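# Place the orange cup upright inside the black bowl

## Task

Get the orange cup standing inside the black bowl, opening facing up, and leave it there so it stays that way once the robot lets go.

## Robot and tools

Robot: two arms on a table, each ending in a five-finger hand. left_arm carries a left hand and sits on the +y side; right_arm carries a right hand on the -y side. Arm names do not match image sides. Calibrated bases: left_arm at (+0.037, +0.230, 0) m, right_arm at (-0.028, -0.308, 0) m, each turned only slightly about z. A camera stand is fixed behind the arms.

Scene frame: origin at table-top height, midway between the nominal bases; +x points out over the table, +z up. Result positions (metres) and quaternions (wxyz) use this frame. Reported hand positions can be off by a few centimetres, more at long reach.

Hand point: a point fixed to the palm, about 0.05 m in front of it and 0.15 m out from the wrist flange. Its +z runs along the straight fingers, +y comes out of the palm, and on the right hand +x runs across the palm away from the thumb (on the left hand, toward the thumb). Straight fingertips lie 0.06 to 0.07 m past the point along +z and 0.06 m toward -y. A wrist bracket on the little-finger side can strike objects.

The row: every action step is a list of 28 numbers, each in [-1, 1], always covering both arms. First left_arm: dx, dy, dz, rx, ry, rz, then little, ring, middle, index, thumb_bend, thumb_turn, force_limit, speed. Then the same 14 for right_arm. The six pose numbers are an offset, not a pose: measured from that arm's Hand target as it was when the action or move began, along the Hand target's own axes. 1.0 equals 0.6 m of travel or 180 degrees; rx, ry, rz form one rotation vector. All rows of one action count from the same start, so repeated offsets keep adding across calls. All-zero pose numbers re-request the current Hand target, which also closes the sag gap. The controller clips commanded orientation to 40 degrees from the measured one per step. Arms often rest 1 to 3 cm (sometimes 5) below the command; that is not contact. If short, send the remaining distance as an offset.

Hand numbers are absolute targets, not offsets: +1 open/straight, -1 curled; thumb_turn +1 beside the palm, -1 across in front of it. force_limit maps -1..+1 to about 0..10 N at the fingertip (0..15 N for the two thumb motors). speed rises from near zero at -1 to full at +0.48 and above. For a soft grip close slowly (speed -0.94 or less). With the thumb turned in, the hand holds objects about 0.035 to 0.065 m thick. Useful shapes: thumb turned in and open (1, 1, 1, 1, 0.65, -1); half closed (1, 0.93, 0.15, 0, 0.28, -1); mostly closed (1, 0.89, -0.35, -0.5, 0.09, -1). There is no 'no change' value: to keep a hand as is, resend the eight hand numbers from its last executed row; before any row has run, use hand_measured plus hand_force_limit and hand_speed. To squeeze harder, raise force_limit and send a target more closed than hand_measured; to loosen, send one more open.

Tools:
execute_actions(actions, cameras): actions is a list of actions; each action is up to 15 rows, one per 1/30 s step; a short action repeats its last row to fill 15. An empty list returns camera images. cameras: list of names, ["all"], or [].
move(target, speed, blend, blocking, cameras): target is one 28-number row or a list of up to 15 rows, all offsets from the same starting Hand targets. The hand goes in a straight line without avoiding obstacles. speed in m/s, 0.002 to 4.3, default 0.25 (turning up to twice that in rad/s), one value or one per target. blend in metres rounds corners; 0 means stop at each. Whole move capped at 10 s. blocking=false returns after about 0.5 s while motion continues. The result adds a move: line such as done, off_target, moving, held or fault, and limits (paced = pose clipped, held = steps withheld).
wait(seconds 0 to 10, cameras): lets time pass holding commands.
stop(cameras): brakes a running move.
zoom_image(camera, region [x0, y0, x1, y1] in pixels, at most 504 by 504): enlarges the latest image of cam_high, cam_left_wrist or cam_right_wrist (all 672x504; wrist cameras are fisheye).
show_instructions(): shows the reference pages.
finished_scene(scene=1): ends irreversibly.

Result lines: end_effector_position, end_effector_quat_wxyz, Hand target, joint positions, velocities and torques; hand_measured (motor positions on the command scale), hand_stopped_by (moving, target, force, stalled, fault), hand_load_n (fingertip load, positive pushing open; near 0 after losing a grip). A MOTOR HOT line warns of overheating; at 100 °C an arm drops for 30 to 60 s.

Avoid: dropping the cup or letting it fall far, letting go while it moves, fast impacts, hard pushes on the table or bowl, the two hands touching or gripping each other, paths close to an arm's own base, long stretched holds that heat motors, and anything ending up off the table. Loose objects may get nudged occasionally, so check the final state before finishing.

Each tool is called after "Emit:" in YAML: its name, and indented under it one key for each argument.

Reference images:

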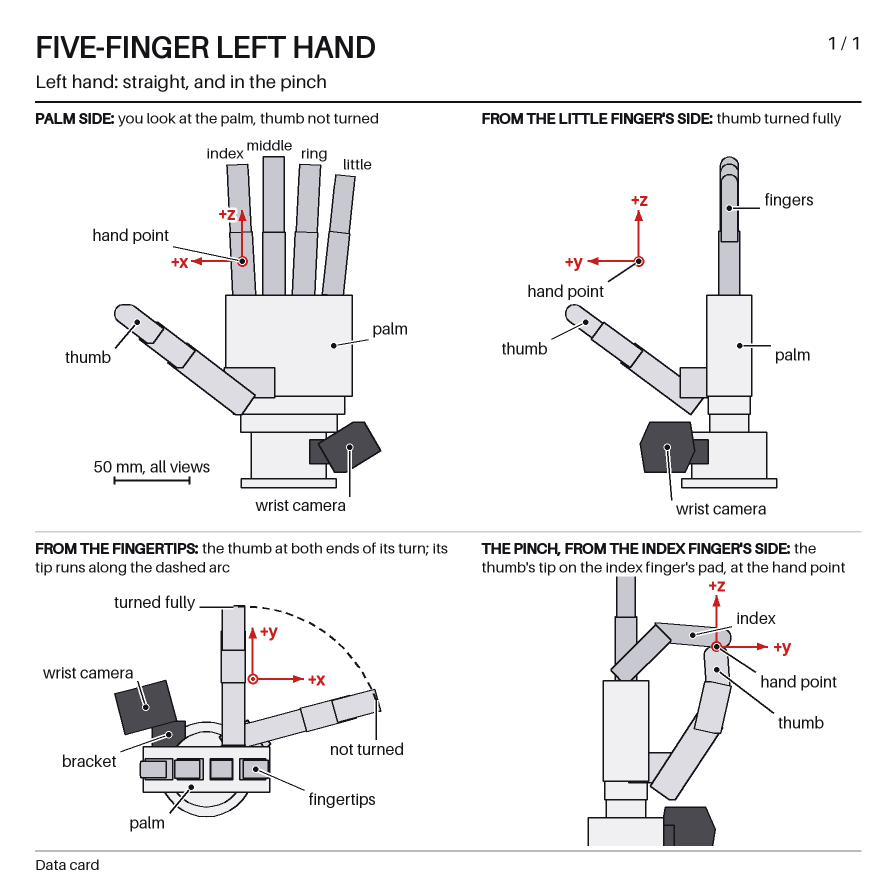

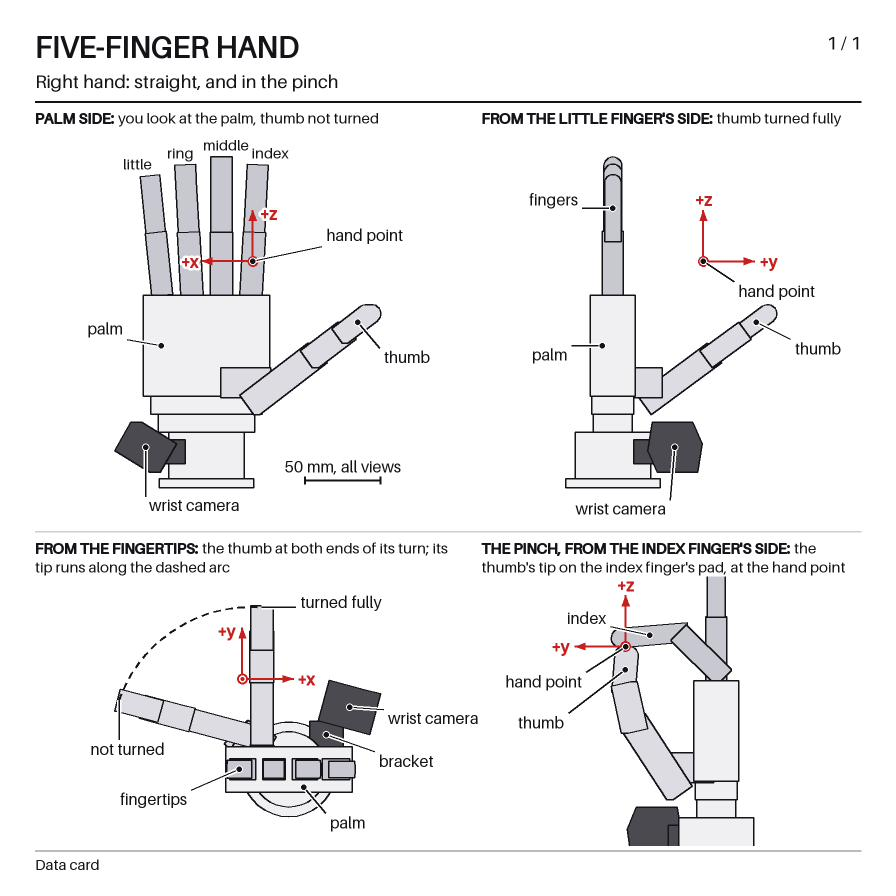

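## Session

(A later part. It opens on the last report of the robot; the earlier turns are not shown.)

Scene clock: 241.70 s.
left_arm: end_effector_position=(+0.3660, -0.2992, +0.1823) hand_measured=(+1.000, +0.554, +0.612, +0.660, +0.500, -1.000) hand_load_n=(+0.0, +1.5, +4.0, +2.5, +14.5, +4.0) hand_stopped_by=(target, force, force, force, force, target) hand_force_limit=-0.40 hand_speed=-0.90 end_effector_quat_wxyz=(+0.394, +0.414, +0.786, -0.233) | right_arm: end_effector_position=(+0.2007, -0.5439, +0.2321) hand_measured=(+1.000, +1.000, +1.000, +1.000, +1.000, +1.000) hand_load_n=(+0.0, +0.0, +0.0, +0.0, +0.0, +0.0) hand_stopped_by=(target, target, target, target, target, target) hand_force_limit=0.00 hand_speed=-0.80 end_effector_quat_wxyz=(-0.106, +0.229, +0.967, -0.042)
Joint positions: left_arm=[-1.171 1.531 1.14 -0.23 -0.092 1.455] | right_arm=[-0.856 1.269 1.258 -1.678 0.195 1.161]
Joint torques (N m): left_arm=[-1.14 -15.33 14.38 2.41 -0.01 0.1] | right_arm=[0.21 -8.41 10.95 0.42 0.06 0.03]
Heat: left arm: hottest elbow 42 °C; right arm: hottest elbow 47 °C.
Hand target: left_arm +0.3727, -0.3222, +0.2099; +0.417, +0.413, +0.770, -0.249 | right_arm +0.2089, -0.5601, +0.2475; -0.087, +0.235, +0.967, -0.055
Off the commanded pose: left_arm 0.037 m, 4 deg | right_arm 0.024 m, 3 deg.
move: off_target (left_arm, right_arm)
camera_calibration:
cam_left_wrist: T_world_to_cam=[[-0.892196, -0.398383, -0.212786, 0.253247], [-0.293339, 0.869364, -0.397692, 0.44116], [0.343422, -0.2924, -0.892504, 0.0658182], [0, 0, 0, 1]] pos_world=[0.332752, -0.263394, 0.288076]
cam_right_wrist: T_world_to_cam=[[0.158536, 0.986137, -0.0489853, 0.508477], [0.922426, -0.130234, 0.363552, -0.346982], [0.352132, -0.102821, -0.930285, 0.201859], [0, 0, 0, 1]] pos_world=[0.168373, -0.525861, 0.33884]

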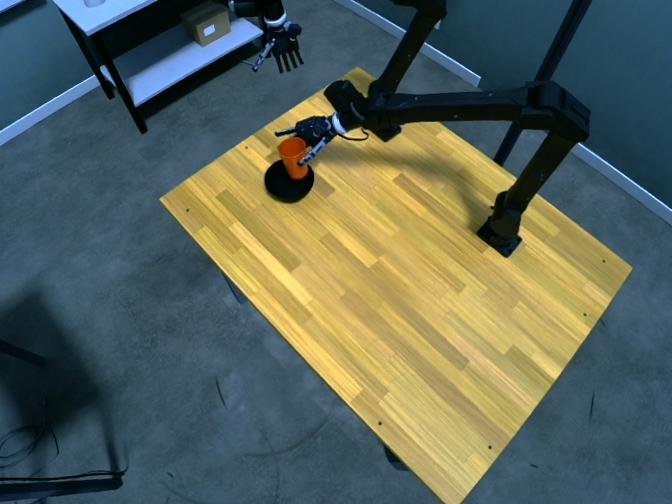

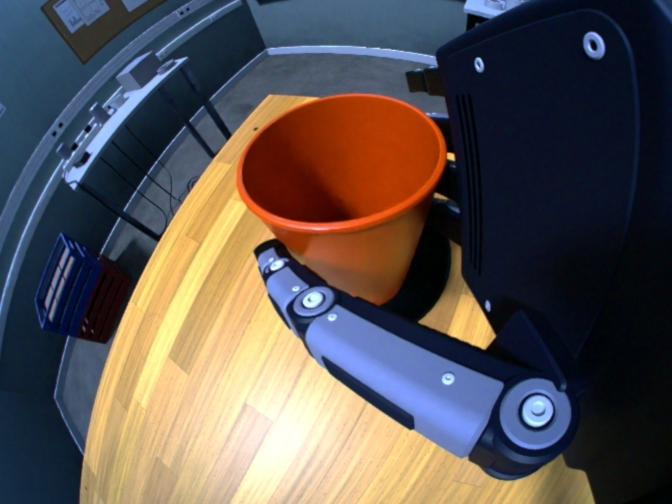

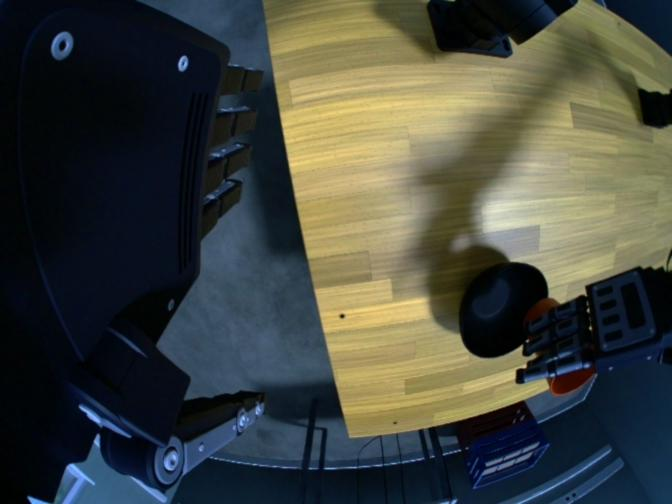

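Emit:
move:
  target: [0.0205,-0.014,0.0698,0.0014,-0.0305,0,1,-0.3,-0.7,-0.7,-0.3,-1,-0.4,-0.9,0,0,0,0,0,0,1,1,1,1,1,1,0,-0.8]
  speed: 0.12
  cameras: ["all"]

Emit:
zoom_image:
  camera: "cam_high"
  region: [240, 110, 340, 210]

Emit:
zoom_image:
  camera: "cam_right_wrist"
  region: [420, 220, 600, 400]

Emit:
zoom_image:
  camera: "cam_left_wrist"
  region: [220, 80, 520, 380]

Scene clock: 260.17 s.
left_arm: end_effector_position=(+0.3795, -0.3405, +0.1642) hand_measured=(+1.000, +0.554, +0.612, +0.660, +0.500, -1.000) hand_load_n=(+0.0, +2.0, +4.0, +2.5, +14.5, +4.0) hand_stopped_by=(target, force, force, force, force, target) hand_force_limit=-0.40 hand_speed=-0.90 end_effector_quat_wxyz=(+0.439, +0.400, +0.760, -0.263) | right_arm: end_effector_position=(+0.2007, -0.5439, +0.2321) hand_measured=(+1.000, +1.000, +1.000, +1.000, +1.000, +1.000) hand_load_n=(+0.0, +0.5, +0.0, +0.0, +0.0, +0.0) hand_stopped_by=(target, target, target, target, target, target) hand_force_limit=0.00 hand_speed=-0.80 end_effector_quat_wxyz=(-0.106, +0.229, +0.967, -0.042)
Joint positions: left_arm=[-1.183 1.636 1.14 -0.004 -0.107 1.458] | right_arm=[-0.856 1.269 1.258 -1.678 0.195 1.161]
Joint torques (N m): left_arm=[-1.2 -17.49 11.08 2.59 -0.08 0.1] | right_arm=[0.21 -8.41 10.96 0.4 0.07 0.03]
Heat: left arm: hottest elbow 43 °C; right arm: hottest elbow 47 °C.
Hand target: left_arm +0.3802, -0.3518, +0.1776; +0.452, +0.402, +0.749, -0.270 | right_arm +0.2089, -0.5601, +0.2475; -0.087, +0.235, +0.967, -0.055
Off the commanded pose: left_arm 0.018 m, 2 deg | right_arm 0.024 m, 3 deg.
move: off_target (left_arm, right_arm)
camera_calibration:
cam_left_wrist: T_world_to_cam=[[-0.879685, -0.419983, -0.22309, 0.234582], [-0.264461, 0.821915, -0.504496, 0.464259], [0.39524, -0.384799, -0.834095, -0.0278305], [0, 0, 0, 1]] pos_world=[0.340136, -0.29377, 0.263336]
cam_right_wrist: T_world_to_cam=[[0.158536, 0.986137, -0.0489853, 0.508477], [0.922426, -0.130234, 0.363552, -0.346982], [0.352132, -0.102821, -0.930285, 0.201859], [0, 0, 0, 1]] pos_world=[0.168373, -0.525861, 0.33884]

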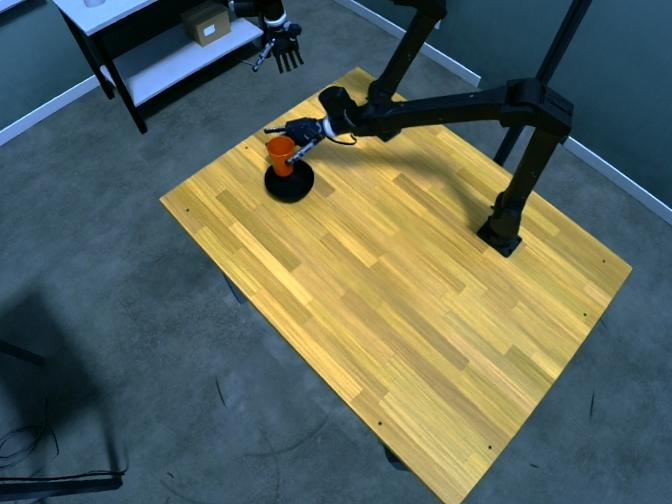

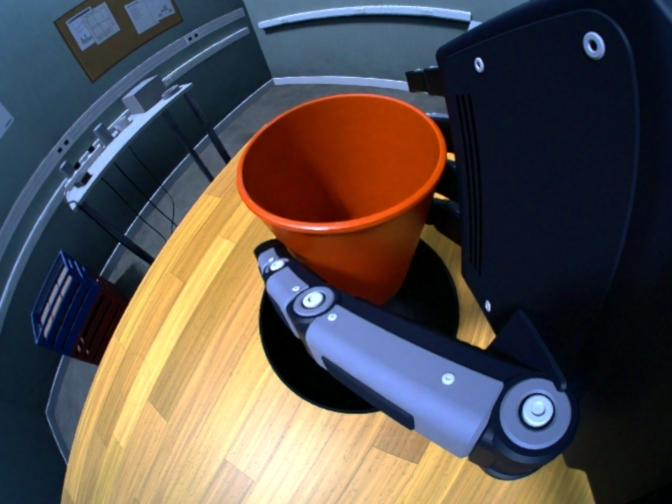

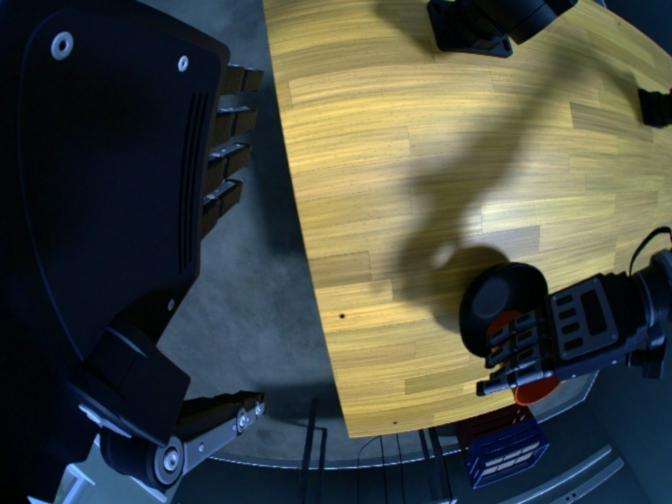

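Scaled by 5.040 from the camera's 672x504 image, which has a finer 960x720 frame.

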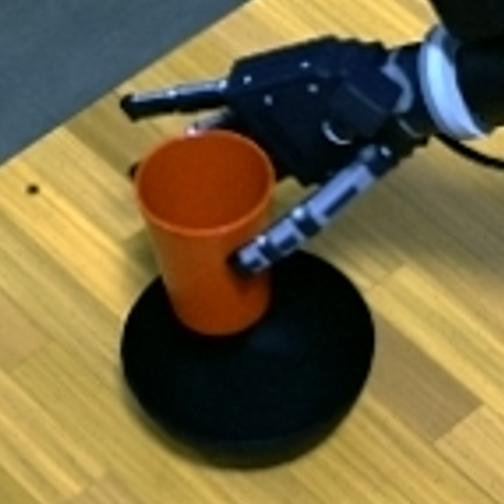

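Scaled by 2.800 from the camera's 672x504 image, which has a finer 960x720 frame.

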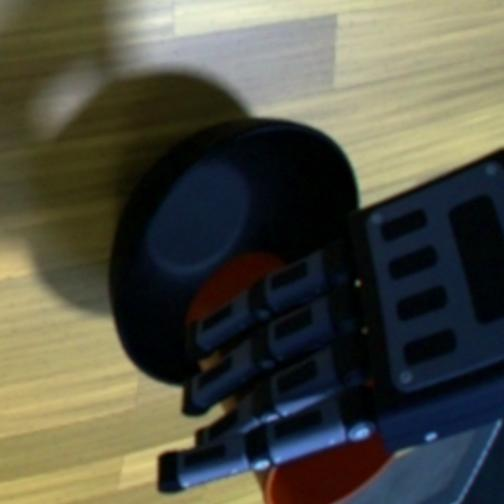

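Scaled by 1.680 from the camera's 672x504 image, which has a finer 960x720 frame.

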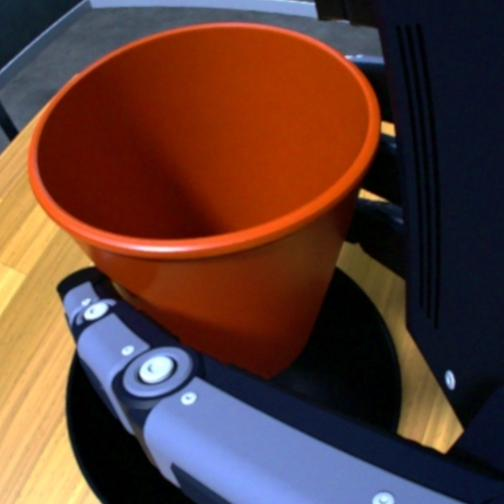

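Emit:
move:
  target: [0.089,0.0015,0.0165,0,0.0083,0,1,-0.3,-0.7,-0.7,-0.3,-1,-0.4,-0.9,0,0,0,0,0,0,1,1,1,1,1,1,0,-0.8]
  speed: 0.08
  cameras: ["all"]

Emit:
zoom_image:
  camera: "cam_high"
  region: [240, 110, 340, 210]

Emit:
zoom_image:
  camera: "cam_right_wrist"
  region: [420, 220, 600, 400]

Emit:
zoom_image:
  camera: "cam_left_wrist"
  region: [220, 80, 520, 380]

Scene clock: 278.80 s.
left_arm: end_effector_position=(+0.3732, -0.3322, +0.1216) hand_measured=(+1.000, +0.554, +0.612, +0.660, +0.500, -1.000) hand_load_n=(+0.0, +1.5, +4.0, +3.0, +14.5, +4.0) hand_stopped_by=(target, force, force, force, force, target) hand_force_limit=-0.40 hand_speed=-0.90 end_effector_quat_wxyz=(+0.436, +0.403, +0.762, -0.260) | right_arm: end_effector_position=(+0.2007, -0.5439, +0.2321) hand_measured=(+1.000, +1.000, +1.000, +1.000, +1.000, +1.000) hand_load_n=(-0.5, +0.0, +0.0, +0.0, +0.0, +0.0) hand_stopped_by=(target, target, target, target, target, target) hand_force_limit=0.00 hand_speed=-0.80 end_effector_quat_wxyz=(-0.106, +0.229, +0.967, -0.042)
Joint positions: left_arm=[-1.187 1.673 1.064 0.1 -0.109 1.458] | right_arm=[-0.856 1.269 1.258 -1.678 0.195 1.161]
Joint torques (N m): left_arm=[-1.67 -16.97 9.4 2.52 -0.1 0.06] | right_arm=[0.21 -8.35 10.96 0.42 0.06 0.03]
Heat: left arm: hottest elbow 43 °C; right arm: hottest elbow 47 °C.
Hand target: left_arm +0.3710, -0.3398, +0.1254; +0.442, +0.405, +0.755, -0.265 | right_arm +0.2089, -0.5601, +0.2475; -0.087, +0.235, +0.967, -0.055
Off the commanded pose: left_arm 0.009 m, 1 deg | right_arm 0.024 m, 3 deg.
move: off_target (right_arm)
camera_calibration:
cam_left_wrist: T_world_to_cam=[[-0.881464, -0.41566, -0.224158, 0.225193], [-0.264054, 0.827329, -0.495785, 0.434916], [0.391531, -0.377827, -0.839018, -0.0533685], [0, 0, 0, 1]] pos_world=[0.334237, -0.286379, 0.221327]
cam_right_wrist: T_world_to_cam=[[0.158536, 0.986137, -0.0489853, 0.508477], [0.922426, -0.130234, 0.363552, -0.346982], [0.352132, -0.102821, -0.930285, 0.201859], [0, 0, 0, 1]] pos_world=[0.168373, -0.525861, 0.33884]

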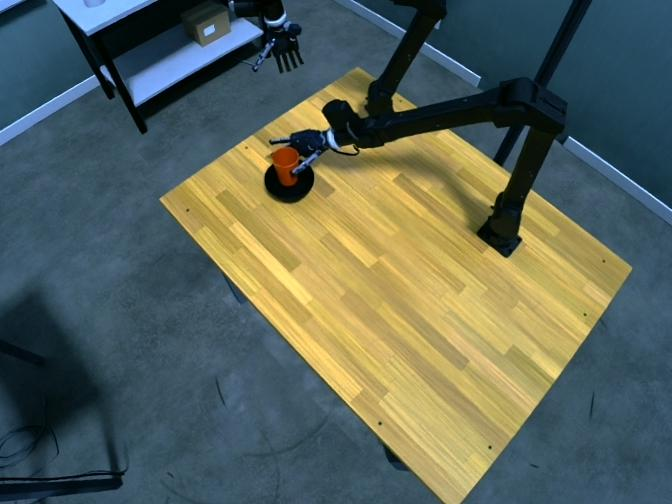

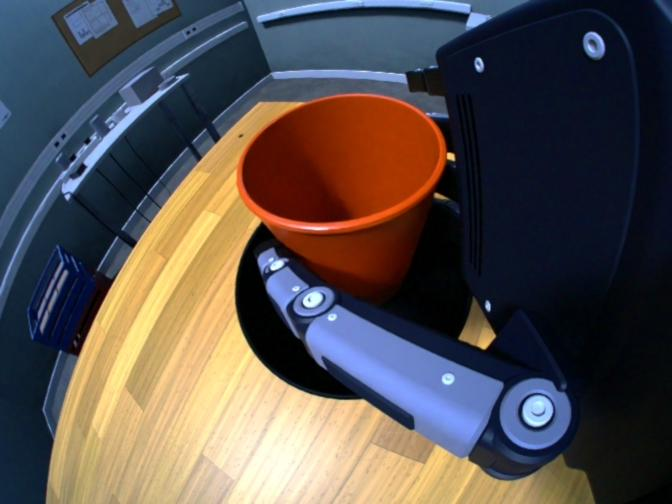

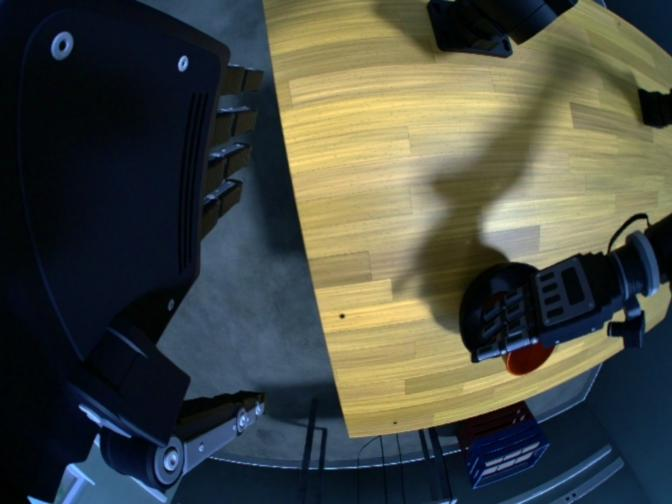

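Scaled by 5.040 from the camera's 672x504 image, which has a finer 960x720 frame.

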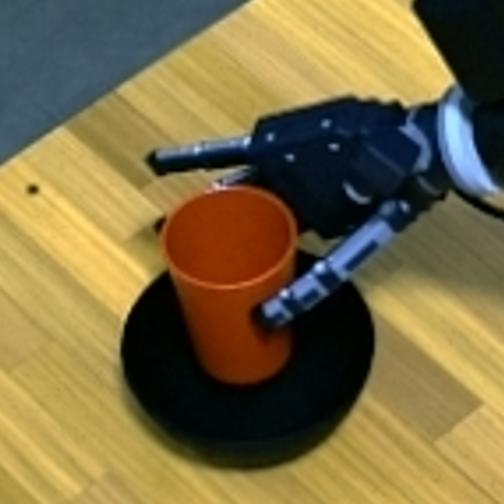

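Scaled by 2.800 from the camera's 672x504 image, which has a finer 960x720 frame.

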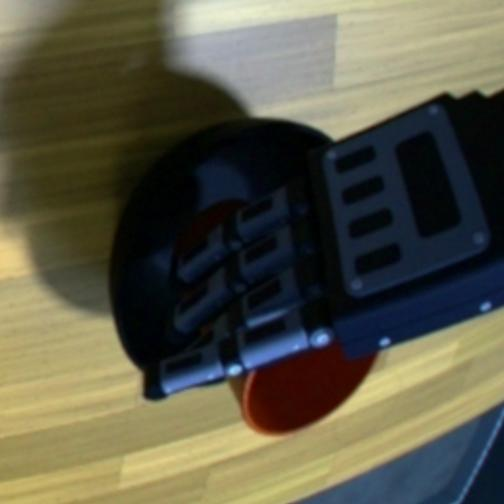

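Scaled by 1.680 from the camera's 672x504 image, which has a finer 960x720 frame.

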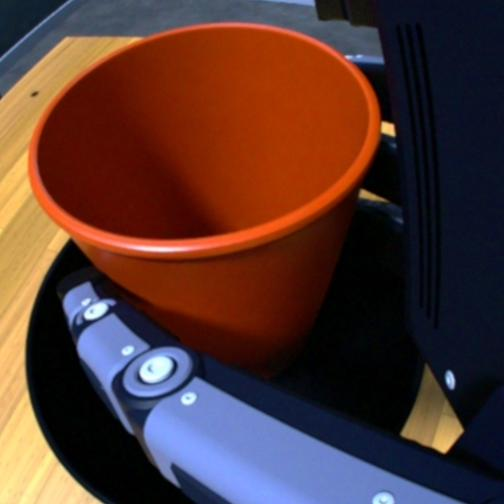

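Emit:
move:
  target: [0.0412,0.002,0.0218,0,0,0,1,-0.3,-0.7,-0.7,-0.3,-1,-0.4,-0.9,0,0,0,0,0,0,1,1,1,1,1,1,0,-0.8]
  speed: 0.05
  cameras: ["all"]

Emit:
zoom_image:
  camera: "cam_high"
  region: [250, 130, 330, 210]

Emit:
zoom_image:
  camera: "cam_right_wrist"
  region: [420, 220, 600, 400]

Scene clock: 290.37 s.
left_arm: end_effector_position=(+0.3733, -0.3324, +0.0946) hand_measured=(+1.000, +0.554, +0.612, +0.660, +0.500, -1.000) hand_load_n=(+0.0, +1.5, +3.5, +3.0, +14.5, +4.0) hand_stopped_by=(target, force, force, force, force, target) hand_force_limit=-0.40 hand_speed=-0.90 end_effector_quat_wxyz=(+0.436, +0.403, +0.761, -0.261) | right_arm: end_effector_position=(+0.2007, -0.5439, +0.2321) hand_measured=(+1.000, +1.000, +1.000, +1.000, +1.000, +1.000) hand_load_n=(+0.0, +0.0, +0.0, +0.0, +0.0, +0.0) hand_stopped_by=(target, target, target, target, target, target) hand_force_limit=0.00 hand_speed=-0.80 end_effector_quat_wxyz=(-0.106, +0.229, +0.967, -0.042)
Joint positions: left_arm=[-1.187 1.718 1.037 0.174 -0.109 1.458] | right_arm=[-0.856 1.269 1.258 -1.678 0.195 1.161]
Joint torques (N m): left_arm=[-1.32 -17.32 9.02 2.48 -0.08 0.07] | right_arm=[0.21 -8.35 10.96 0.4 0.07 0.03]
Heat: left arm: hottest elbow 43 °C; right arm: hottest elbow 47 °C.
Hand target: left_arm +0.3711, -0.3398, +0.0975; +0.442, +0.405, +0.755, -0.265 | right_arm +0.2089, -0.5601, +0.2475; -0.087, +0.235, +0.967, -0.055
Off the commanded pose: left_arm 0.008 m, 1 deg | right_arm 0.024 m, 3 deg.
move: off_target (right_arm)
camera_calibration:
cam_left_wrist: T_world_to_cam=[[-0.881327, -0.415987, -0.224093, 0.218948], [-0.263756, 0.826613, -0.497136, 0.421571], [0.39204, -0.379033, -0.838235, -0.0767261], [0, 0, 0, 1]] pos_world=[0.334236, -0.286478, 0.194328]
cam_right_wrist: T_world_to_cam=[[0.158536, 0.986137, -0.0489853, 0.508477], [0.922426, -0.130234, 0.363552, -0.346982], [0.352132, -0.102821, -0.930285, 0.201859], [0, 0, 0, 1]] pos_world=[0.168373, -0.525861, 0.33884]

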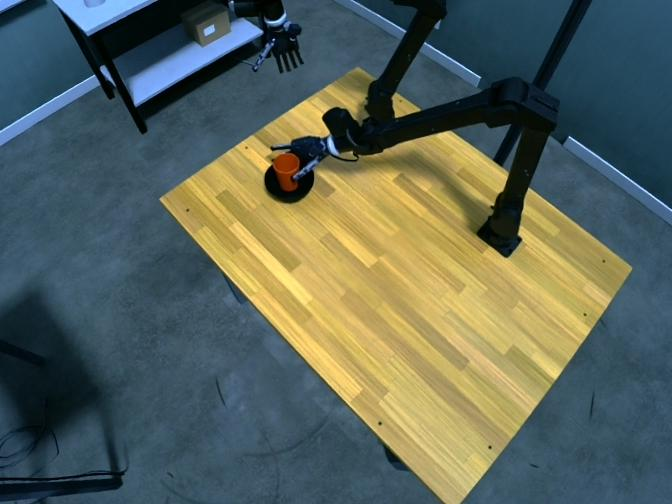

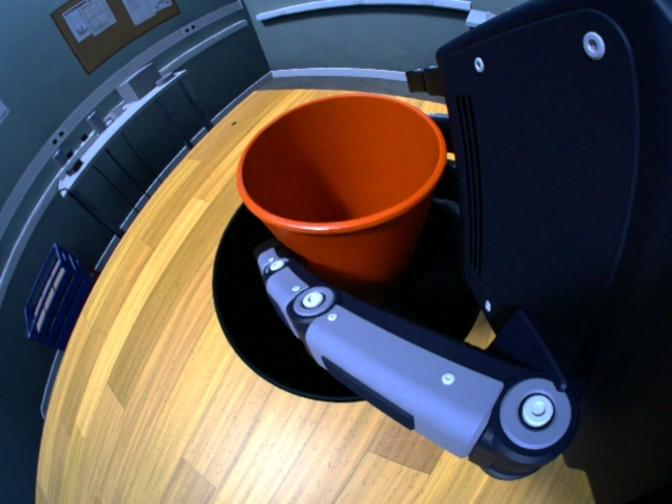

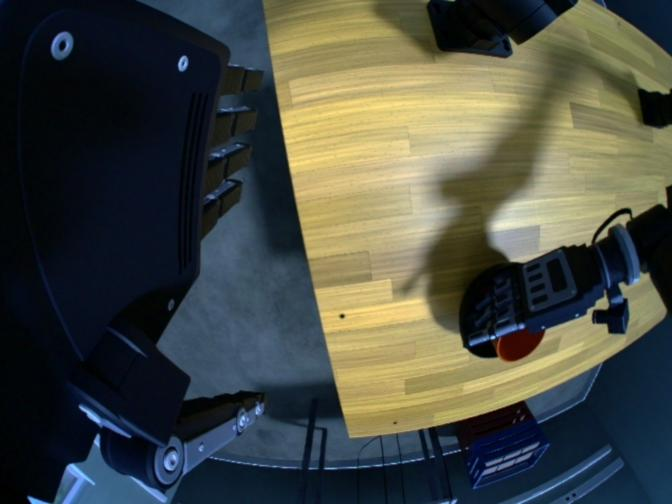

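Scaled by 6.300 from the camera's 672x504 image, which has a finer 960x720 frame.

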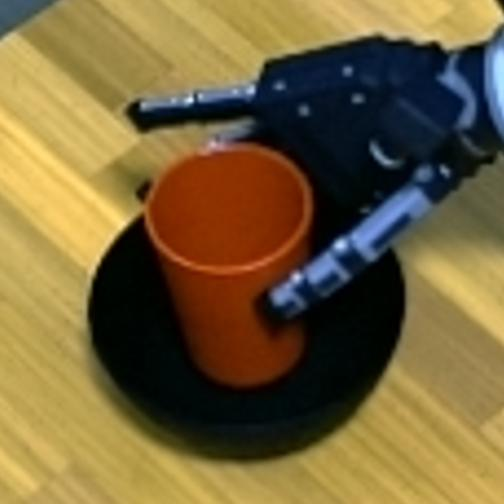

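Scaled by 2.800 from the camera's 672x504 image, which has a finer 960x720 frame.

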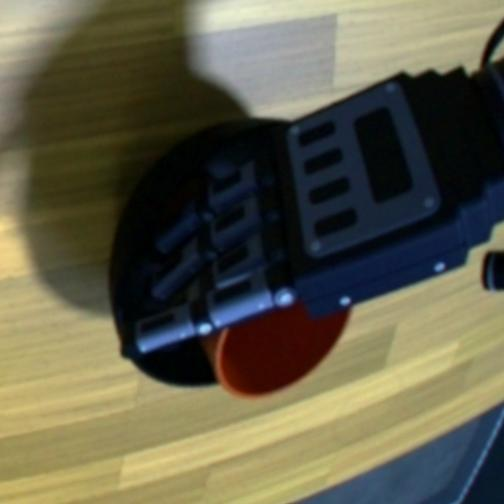

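Emit:
zoom_image:
  camera: "cam_left_wrist"
  region: [190, 140, 510, 430]

Scaled by 1.575 from the camera's 672x504 image, which has a finer 960x720 frame.

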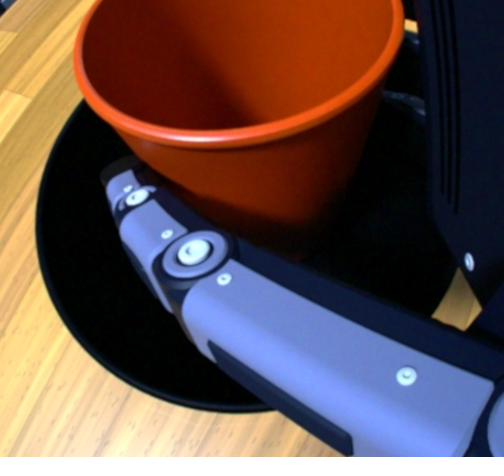

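Emit:
zoom_image:
  camera: "cam_right_wrist"
  region: [455, 255, 535, 335]

Scaled by 6.300 from the camera's 672x504 image, which has a finer 960x720 frame.

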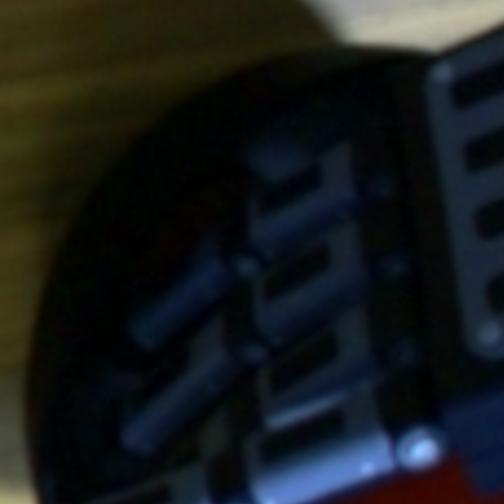

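Emit:
move:
  target: [0.0181,0.0077,0.0079,0,0,0,1,-0.3,-0.7,-0.7,-0.3,-1,-0.4,-0.9,0,0,0,0,0,0,1,1,1,1,1,1,0,-0.8]
  speed: 0.04

Scene clock: 315.87 s.
left_arm: end_effector_position=(+0.3725, -0.3319, +0.0838) hand_measured=(+1.000, +0.554, +0.612, +0.660, +0.500, -1.000) hand_load_n=(+0.0, +1.5, +4.0, +2.5, +14.5, +4.0) hand_stopped_by=(target, force, force, force, force, target) hand_force_limit=-0.40 hand_speed=-0.90 end_effector_quat_wxyz=(+0.436, +0.403, +0.761, -0.262) | right_arm: end_effector_position=(+0.2007, -0.5439, +0.2321) hand_measured=(+1.000, +1.000, +1.000, +1.000, +1.000, +1.000) hand_load_n=(+0.0, +0.0, +0.0, +0.0, +0.0, +0.0) hand_stopped_by=(target, target, target, target, target, target) hand_force_limit=0.00 hand_speed=-0.80 end_effector_quat_wxyz=(-0.106, +0.229, +0.967, -0.042)
Joint positions: left_arm=[-1.187 1.736 1.023 0.207 -0.106 1.458] | right_arm=[-0.856 1.269 1.258 -1.678 0.195 1.161]
Joint torques (N m): left_arm=[-0.62 -17.14 8.72 2.55 0.08 0.1] | right_arm=[0.21 -8.35 10.96 0.4 0.06 0.03]
Heat: left arm: hottest elbow 42 °C; right arm: hottest elbow 48 °C.
Hand target: left_arm +0.3740, -0.3368, +0.0853; +0.442, +0.405, +0.755, -0.265 | right_arm +0.2089, -0.5601, +0.2475; -0.087, +0.235, +0.967, -0.055
Off the commanded pose: left_arm 0.005 m, 1 deg | right_arm 0.024 m, 3 deg.
move: off_target (right_arm)

Emit:
move:
  target: [0.0133,0.0128,0.0025,0,0,0,1,-0.3,-0.7,-0.7,-0.3,-1,-0.4,-0.9,0,0,0,0,0,0,1,1,1,1,1,1,0,-0.8]
  speed: 0.04
  cameras: ["cam_high","cam_left_wrist"]

Emit:
zoom_image:
  camera: "cam_high"
  region: [250, 130, 330, 210]

Emit:
zoom_image:
  camera: "cam_left_wrist"
  region: [190, 140, 510, 430]

Scene clock: 319.50 s.
left_arm: end_effector_position=(+0.3735, -0.3308, +0.0827) hand_measured=(+1.000, +0.554, +0.612, +0.660, +0.500, -1.000) hand_load_n=(+0.0, +1.5, +4.0, +2.5, +14.5, +4.0) hand_stopped_by=(target, force, force, force, force, target) hand_force_limit=-0.40 hand_speed=-0.90 end_effector_quat_wxyz=(+0.440, +0.404, +0.756, -0.267) | right_arm: end_effector_position=(+0.2007, -0.5439, +0.2321) hand_measured=(+1.000, +1.000, +1.000, +1.000, +1.000, +1.000) hand_load_n=(+0.0, +0.0, +0.0, +0.0, +0.0, +0.0) hand_stopped_by=(target, target, target, target, target, target) hand_force_limit=0.00 hand_speed=-0.80 end_effector_quat_wxyz=(-0.106, +0.229, +0.967, -0.042)
Joint positions: left_arm=[-1.182 1.736 1.01 0.235 -0.095 1.465] | right_arm=[-0.856 1.269 1.258 -1.678 0.195 1.161]
Joint torques (N m): left_arm=[0.26 -16.5 8.44 2.35 0.11 0.11] | right_arm=[0.21 -8.35 10.95 0.4 0.06 0.03]
Heat: left arm: hottest elbow 42 °C; right arm: hottest elbow 48 °C.
Hand target: left_arm +0.3789, -0.3308, +0.0773; +0.442, +0.405, +0.755, -0.265 | right_arm +0.2089, -0.5601, +0.2475; -0.087, +0.235, +0.967, -0.055
Off the commanded pose: left_arm 0.008 m, 0 deg | right_arm 0.024 m, 3 deg.
move: off_target (right_arm)
camera_calibration:
cam_left_wrist: T_world_to_cam=[[-0.884268, -0.41012, -0.223321, 0.220185], [-0.25225, 0.821948, -0.510658, 0.409624], [0.392989, -0.395226, -0.830275, -0.0926256], [0, 0, 0, 1]] pos_world=[0.334431, -0.282996, 0.181445]
Images, in order (width x height): cam_high 672x504, cam_left_wrist 672x504.

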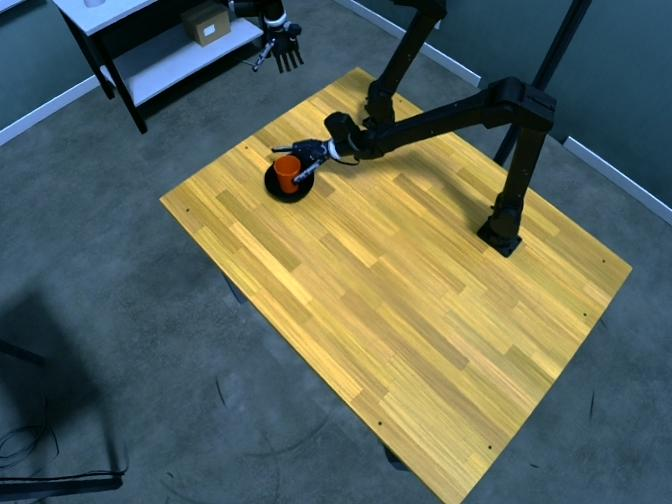

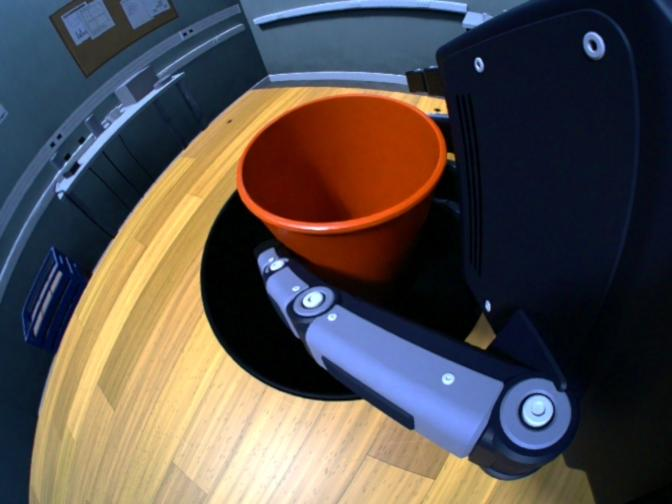

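Scaled by 6.300 from the camera's 672x504 image, which has a finer 960x720 frame.

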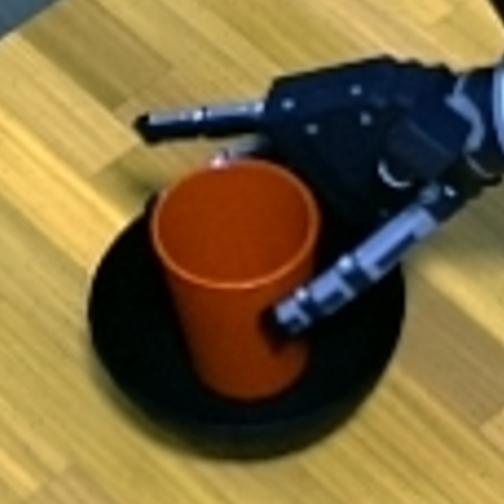

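Scaled by 1.575 from the camera's 672x504 image, which has a finer 960x720 frame.

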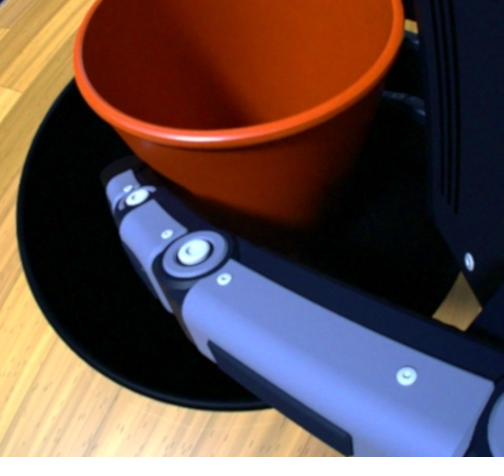

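Emit:
move:
  target: [0.0074,0.0004,0.0039,0,0,0,1,-0.3,-0.7,-0.7,-0.3,-1,-0.4,-0.9,0,0,0,0,0,0,1,1,1,1,1,1,0,-0.8]
  speed: 0.03

Scene clock: 332.63 s.
left_arm: end_effector_position=(+0.3749, -0.3324, +0.0824) hand_measured=(+1.000, +0.554, +0.612, +0.660, +0.500, -1.000) hand_load_n=(+0.0, +1.5, +4.0, +2.5, +14.5, +4.0) hand_stopped_by=(target, force, force, force, force, target) hand_force_limit=-0.40 hand_speed=-0.90 end_effector_quat_wxyz=(+0.443, +0.403, +0.754, -0.269) | right_arm: end_effector_position=(+0.2007, -0.5439, +0.2321) hand_measured=(+1.000, +1.000, +1.000, +1.000, +1.000, +1.000) hand_load_n=(+0.0, +0.0, +0.0, +0.0, +0.0, +0.0) hand_stopped_by=(target, target, target, target, target, target) hand_force_limit=0.00 hand_speed=-0.80 end_effector_quat_wxyz=(-0.106, +0.229, +0.967, -0.042)
Joint positions: left_arm=[-1.182 1.742 1.01 0.249 -0.095 1.467] | right_arm=[-0.856 1.269 1.258 -1.678 0.195 1.161]
Joint torques (N m): left_arm=[0.21 -16.09 7.99 2.37 0.11 0.09] | right_arm=[0.21 -8.35 10.95 0.4 0.06 0.03]
Heat: left arm: hottest elbow 42 °C; right arm: hottest elbow 48 °C.
Hand target: left_arm +0.3791, -0.3307, +0.0722; +0.442, +0.405, +0.755, -0.265 | right_arm +0.2089, -0.5601, +0.2475; -0.087, +0.235, +0.967, -0.055
Off the commanded pose: left_arm 0.011 m, 1 deg | right_arm 0.024 m, 3 deg.
move: off_target (left_arm, right_arm)

Emit:
move:
  target:
    - [-0.0081,-0.0067,-0.0055,0,0,0,1,-0.3,-0.7,-0.7,-0.3,-1,-0.4,-0.9,0,0,0,0,0,0,1,1,1,1,1,1,0,-0.8]
    - [-0.0081,-0.0067,-0.0055,0,0,0,1,1,1,1,1,-1,-0.4,-0.9,0,0,0,0,0,0,1,1,1,1,1,1,0,-0.8]
  speed: 0.03
  cameras: ["cam_high","cam_left_wrist"]

Emit:
zoom_image:
  camera: "cam_high"
  region: [250, 130, 330, 210]

Scene clock: 344.93 s.
left_arm: end_effector_position=(+0.3756, -0.3315, +0.0822) hand_measured=(+1.000, +1.000, +1.000, +1.000, +1.000, -1.000) hand_load_n=(+0.0, +0.0, -0.5, +0.0, +0.0, +0.0) hand_stopped_by=(target, target, target, target, target, target) hand_force_limit=-0.40 hand_speed=-0.90 end_effector_quat_wxyz=(+0.445, +0.402, +0.754, -0.267) | right_arm: end_effector_position=(+0.2007, -0.5439, +0.2321) hand_measured=(+1.000, +1.000, +1.000, +1.000, +1.000, +1.000) hand_load_n=(+0.0, +0.0, +0.0, +0.0, +0.0, +0.0) hand_stopped_by=(target, target, target, target, target, target) hand_force_limit=0.00 hand_speed=-0.80 end_effector_quat_wxyz=(-0.106, +0.229, +0.967, -0.042)
Joint positions: left_arm=[-1.182 1.742 1.008 0.251 -0.1 1.468] | right_arm=[-0.856 1.269 1.258 -1.678 0.195 1.161]
Joint torques (N m): left_arm=[-0.62 -17.2 8.5 1.72 0.07 0.04] | right_arm=[0.21 -8.35 10.95 0.4 0.06 0.03]
Heat: left arm: hottest elbow 41 °C; right arm: hottest elbow 48 °C.
Hand target: left_arm +0.3755, -0.3323, +0.0782; +0.442, +0.405, +0.755, -0.265 | right_arm +0.2089, -0.5601, +0.2475; -0.087, +0.235, +0.967, -0.055
Off the commanded pose: left_arm 0.004 m, 1 deg | right_arm 0.024 m, 3 deg.
move: off_target (right_arm)
camera_calibration:
cam_left_wrist: T_world_to_cam=[[-0.880663, -0.415453, -0.227668, 0.218902], [-0.251696, 0.817452, -0.518094, 0.409386], [0.401351, -0.398963, -0.824467, -0.0989408], [0, 0, 0, 1]] pos_world=[0.33553, -0.283184, 0.180364]
Images, in order (width x height): cam_high 672x504, cam_left_wrist 672x504.

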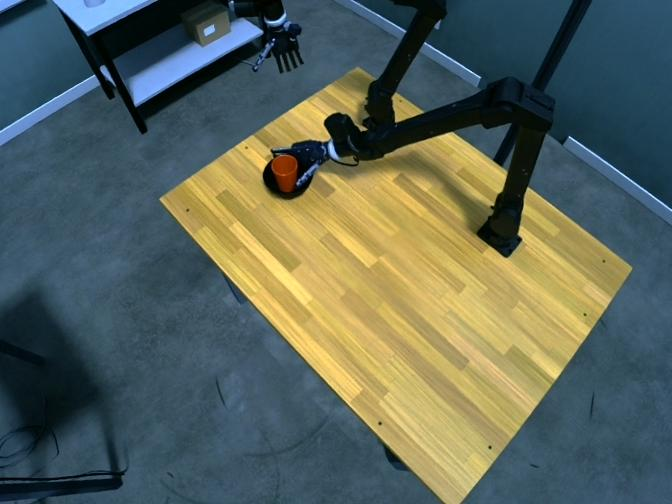

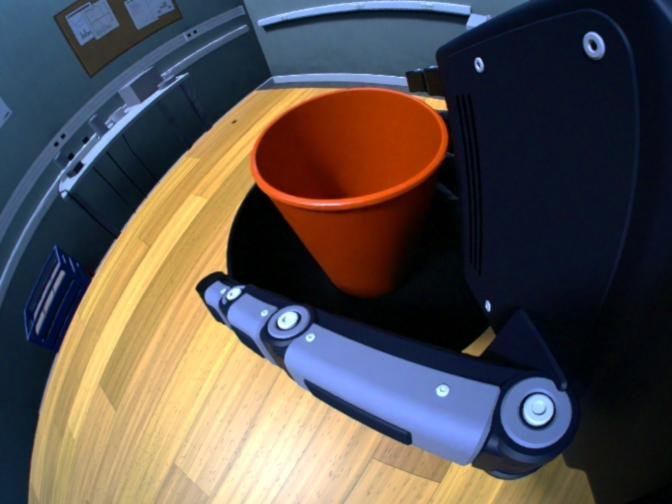

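Scaled by 6.300 from the camera's 672x504 image, which has a finer 960x720 frame.

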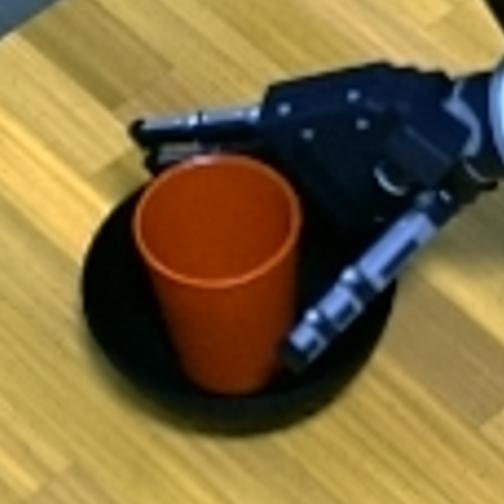

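Emit:
move:
  target: [0,-0.005,-0.083,0,0,0,1,1,1,1,1,-1,-0.4,-0.9,0,0,0,0,0,0,1,1,1,1,1,1,0,-0.8]
  speed: 0.05
  cameras: ["cam_high","cam_left_wrist"]

Emit:
zoom_image:
  camera: "cam_high"
  region: [250, 130, 330, 210]

Scene clock: 355.63 s.
left_arm: end_effector_position=(+0.3549, -0.2940, +0.0944) hand_measured=(+1.000, +1.000, +1.000, +1.000, +1.000, -1.000) hand_load_n=(+0.0, +0.0, +0.0, +0.0, +0.0, +0.0) hand_stopped_by=(target, target, target, target, target, target) hand_force_limit=-0.40 hand_speed=-0.90 end_effector_quat_wxyz=(+0.441, +0.405, +0.757, -0.261) | right_arm: end_effector_position=(+0.2007, -0.5439, +0.2321) hand_measured=(+1.000, +1.000, +1.000, +1.000, +1.000, +1.000) hand_load_n=(+0.0, +0.0, +0.0, +0.0, +0.0, +0.0) hand_stopped_by=(target, target, target, target, target, target) hand_force_limit=0.00 hand_speed=-0.80 end_effector_quat_wxyz=(-0.106, +0.229, +0.967, -0.042)
Joint positions: left_arm=[-1.19 1.627 0.903 0.225 -0.111 1.468] | right_arm=[-0.856 1.269 1.258 -1.678 0.195 1.161]
Joint torques (N m): left_arm=[-1.38 -17.14 8.29 1.46 -0.08 -0.02] | right_arm=[0.21 -8.35 10.96 0.4 0.06 0.03]
Heat: left arm: hottest elbow 41 °C; right arm: hottest elbow 48 °C.
Hand target: left_arm +0.3504, -0.2961, +0.1018; +0.442, +0.405, +0.755, -0.265 | right_arm +0.2089, -0.5601, +0.2475; -0.087, +0.235, +0.967, -0.055
Off the commanded pose: left_arm 0.009 m, 1 deg | right_arm 0.024 m, 3 deg.
move: off_target (right_arm)
camera_calibration:
cam_left_wrist: T_world_to_cam=[[-0.880792, -0.412247, -0.232933, 0.220465], [-0.253737, 0.826271, -0.502886, 0.381605], [0.399779, -0.383834, -0.832375, -0.0598326], [0, 0, 0, 1]] pos_world=[0.314931, -0.247388, 0.193454]
Images, in order (width x height): cam_high 672x504, cam_left_wrist 672x504.

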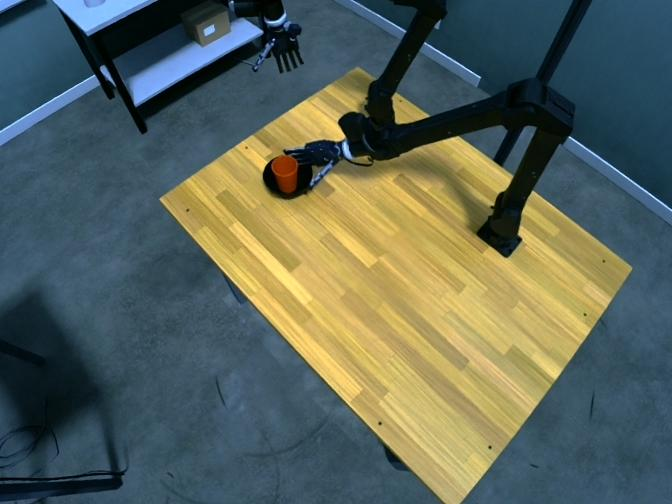

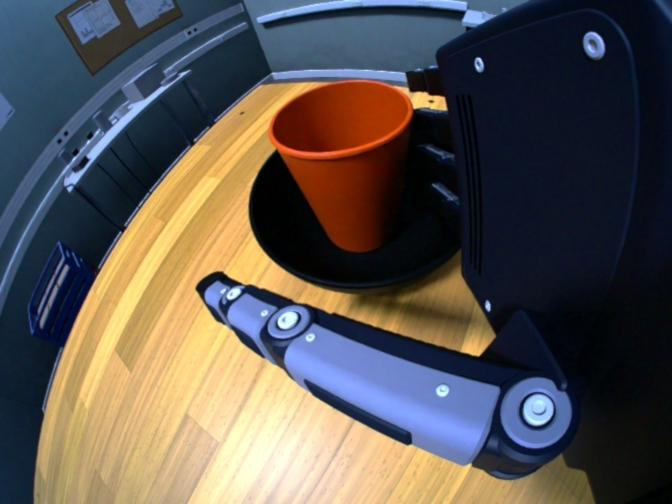

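Scaled by 6.300 from the camera's 672x504 image, which has a finer 960x720 frame.

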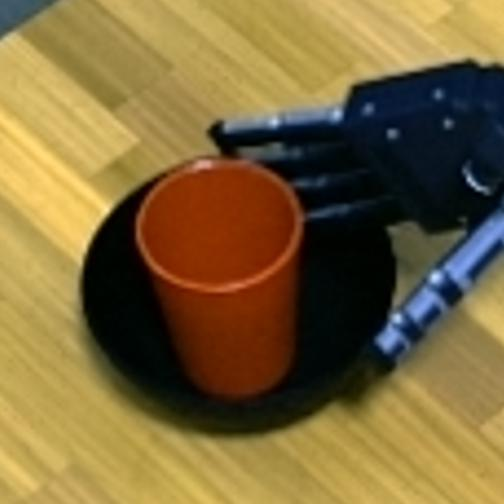

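Emit:
zoom_image:
  camera: "cam_left_wrist"
  region: [220, 60, 500, 320]

Scaled by 1.800 from the camera's 672x504 image, which has a finer 960x720 frame.

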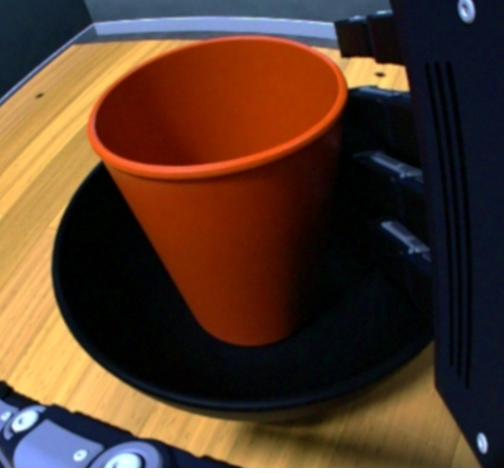

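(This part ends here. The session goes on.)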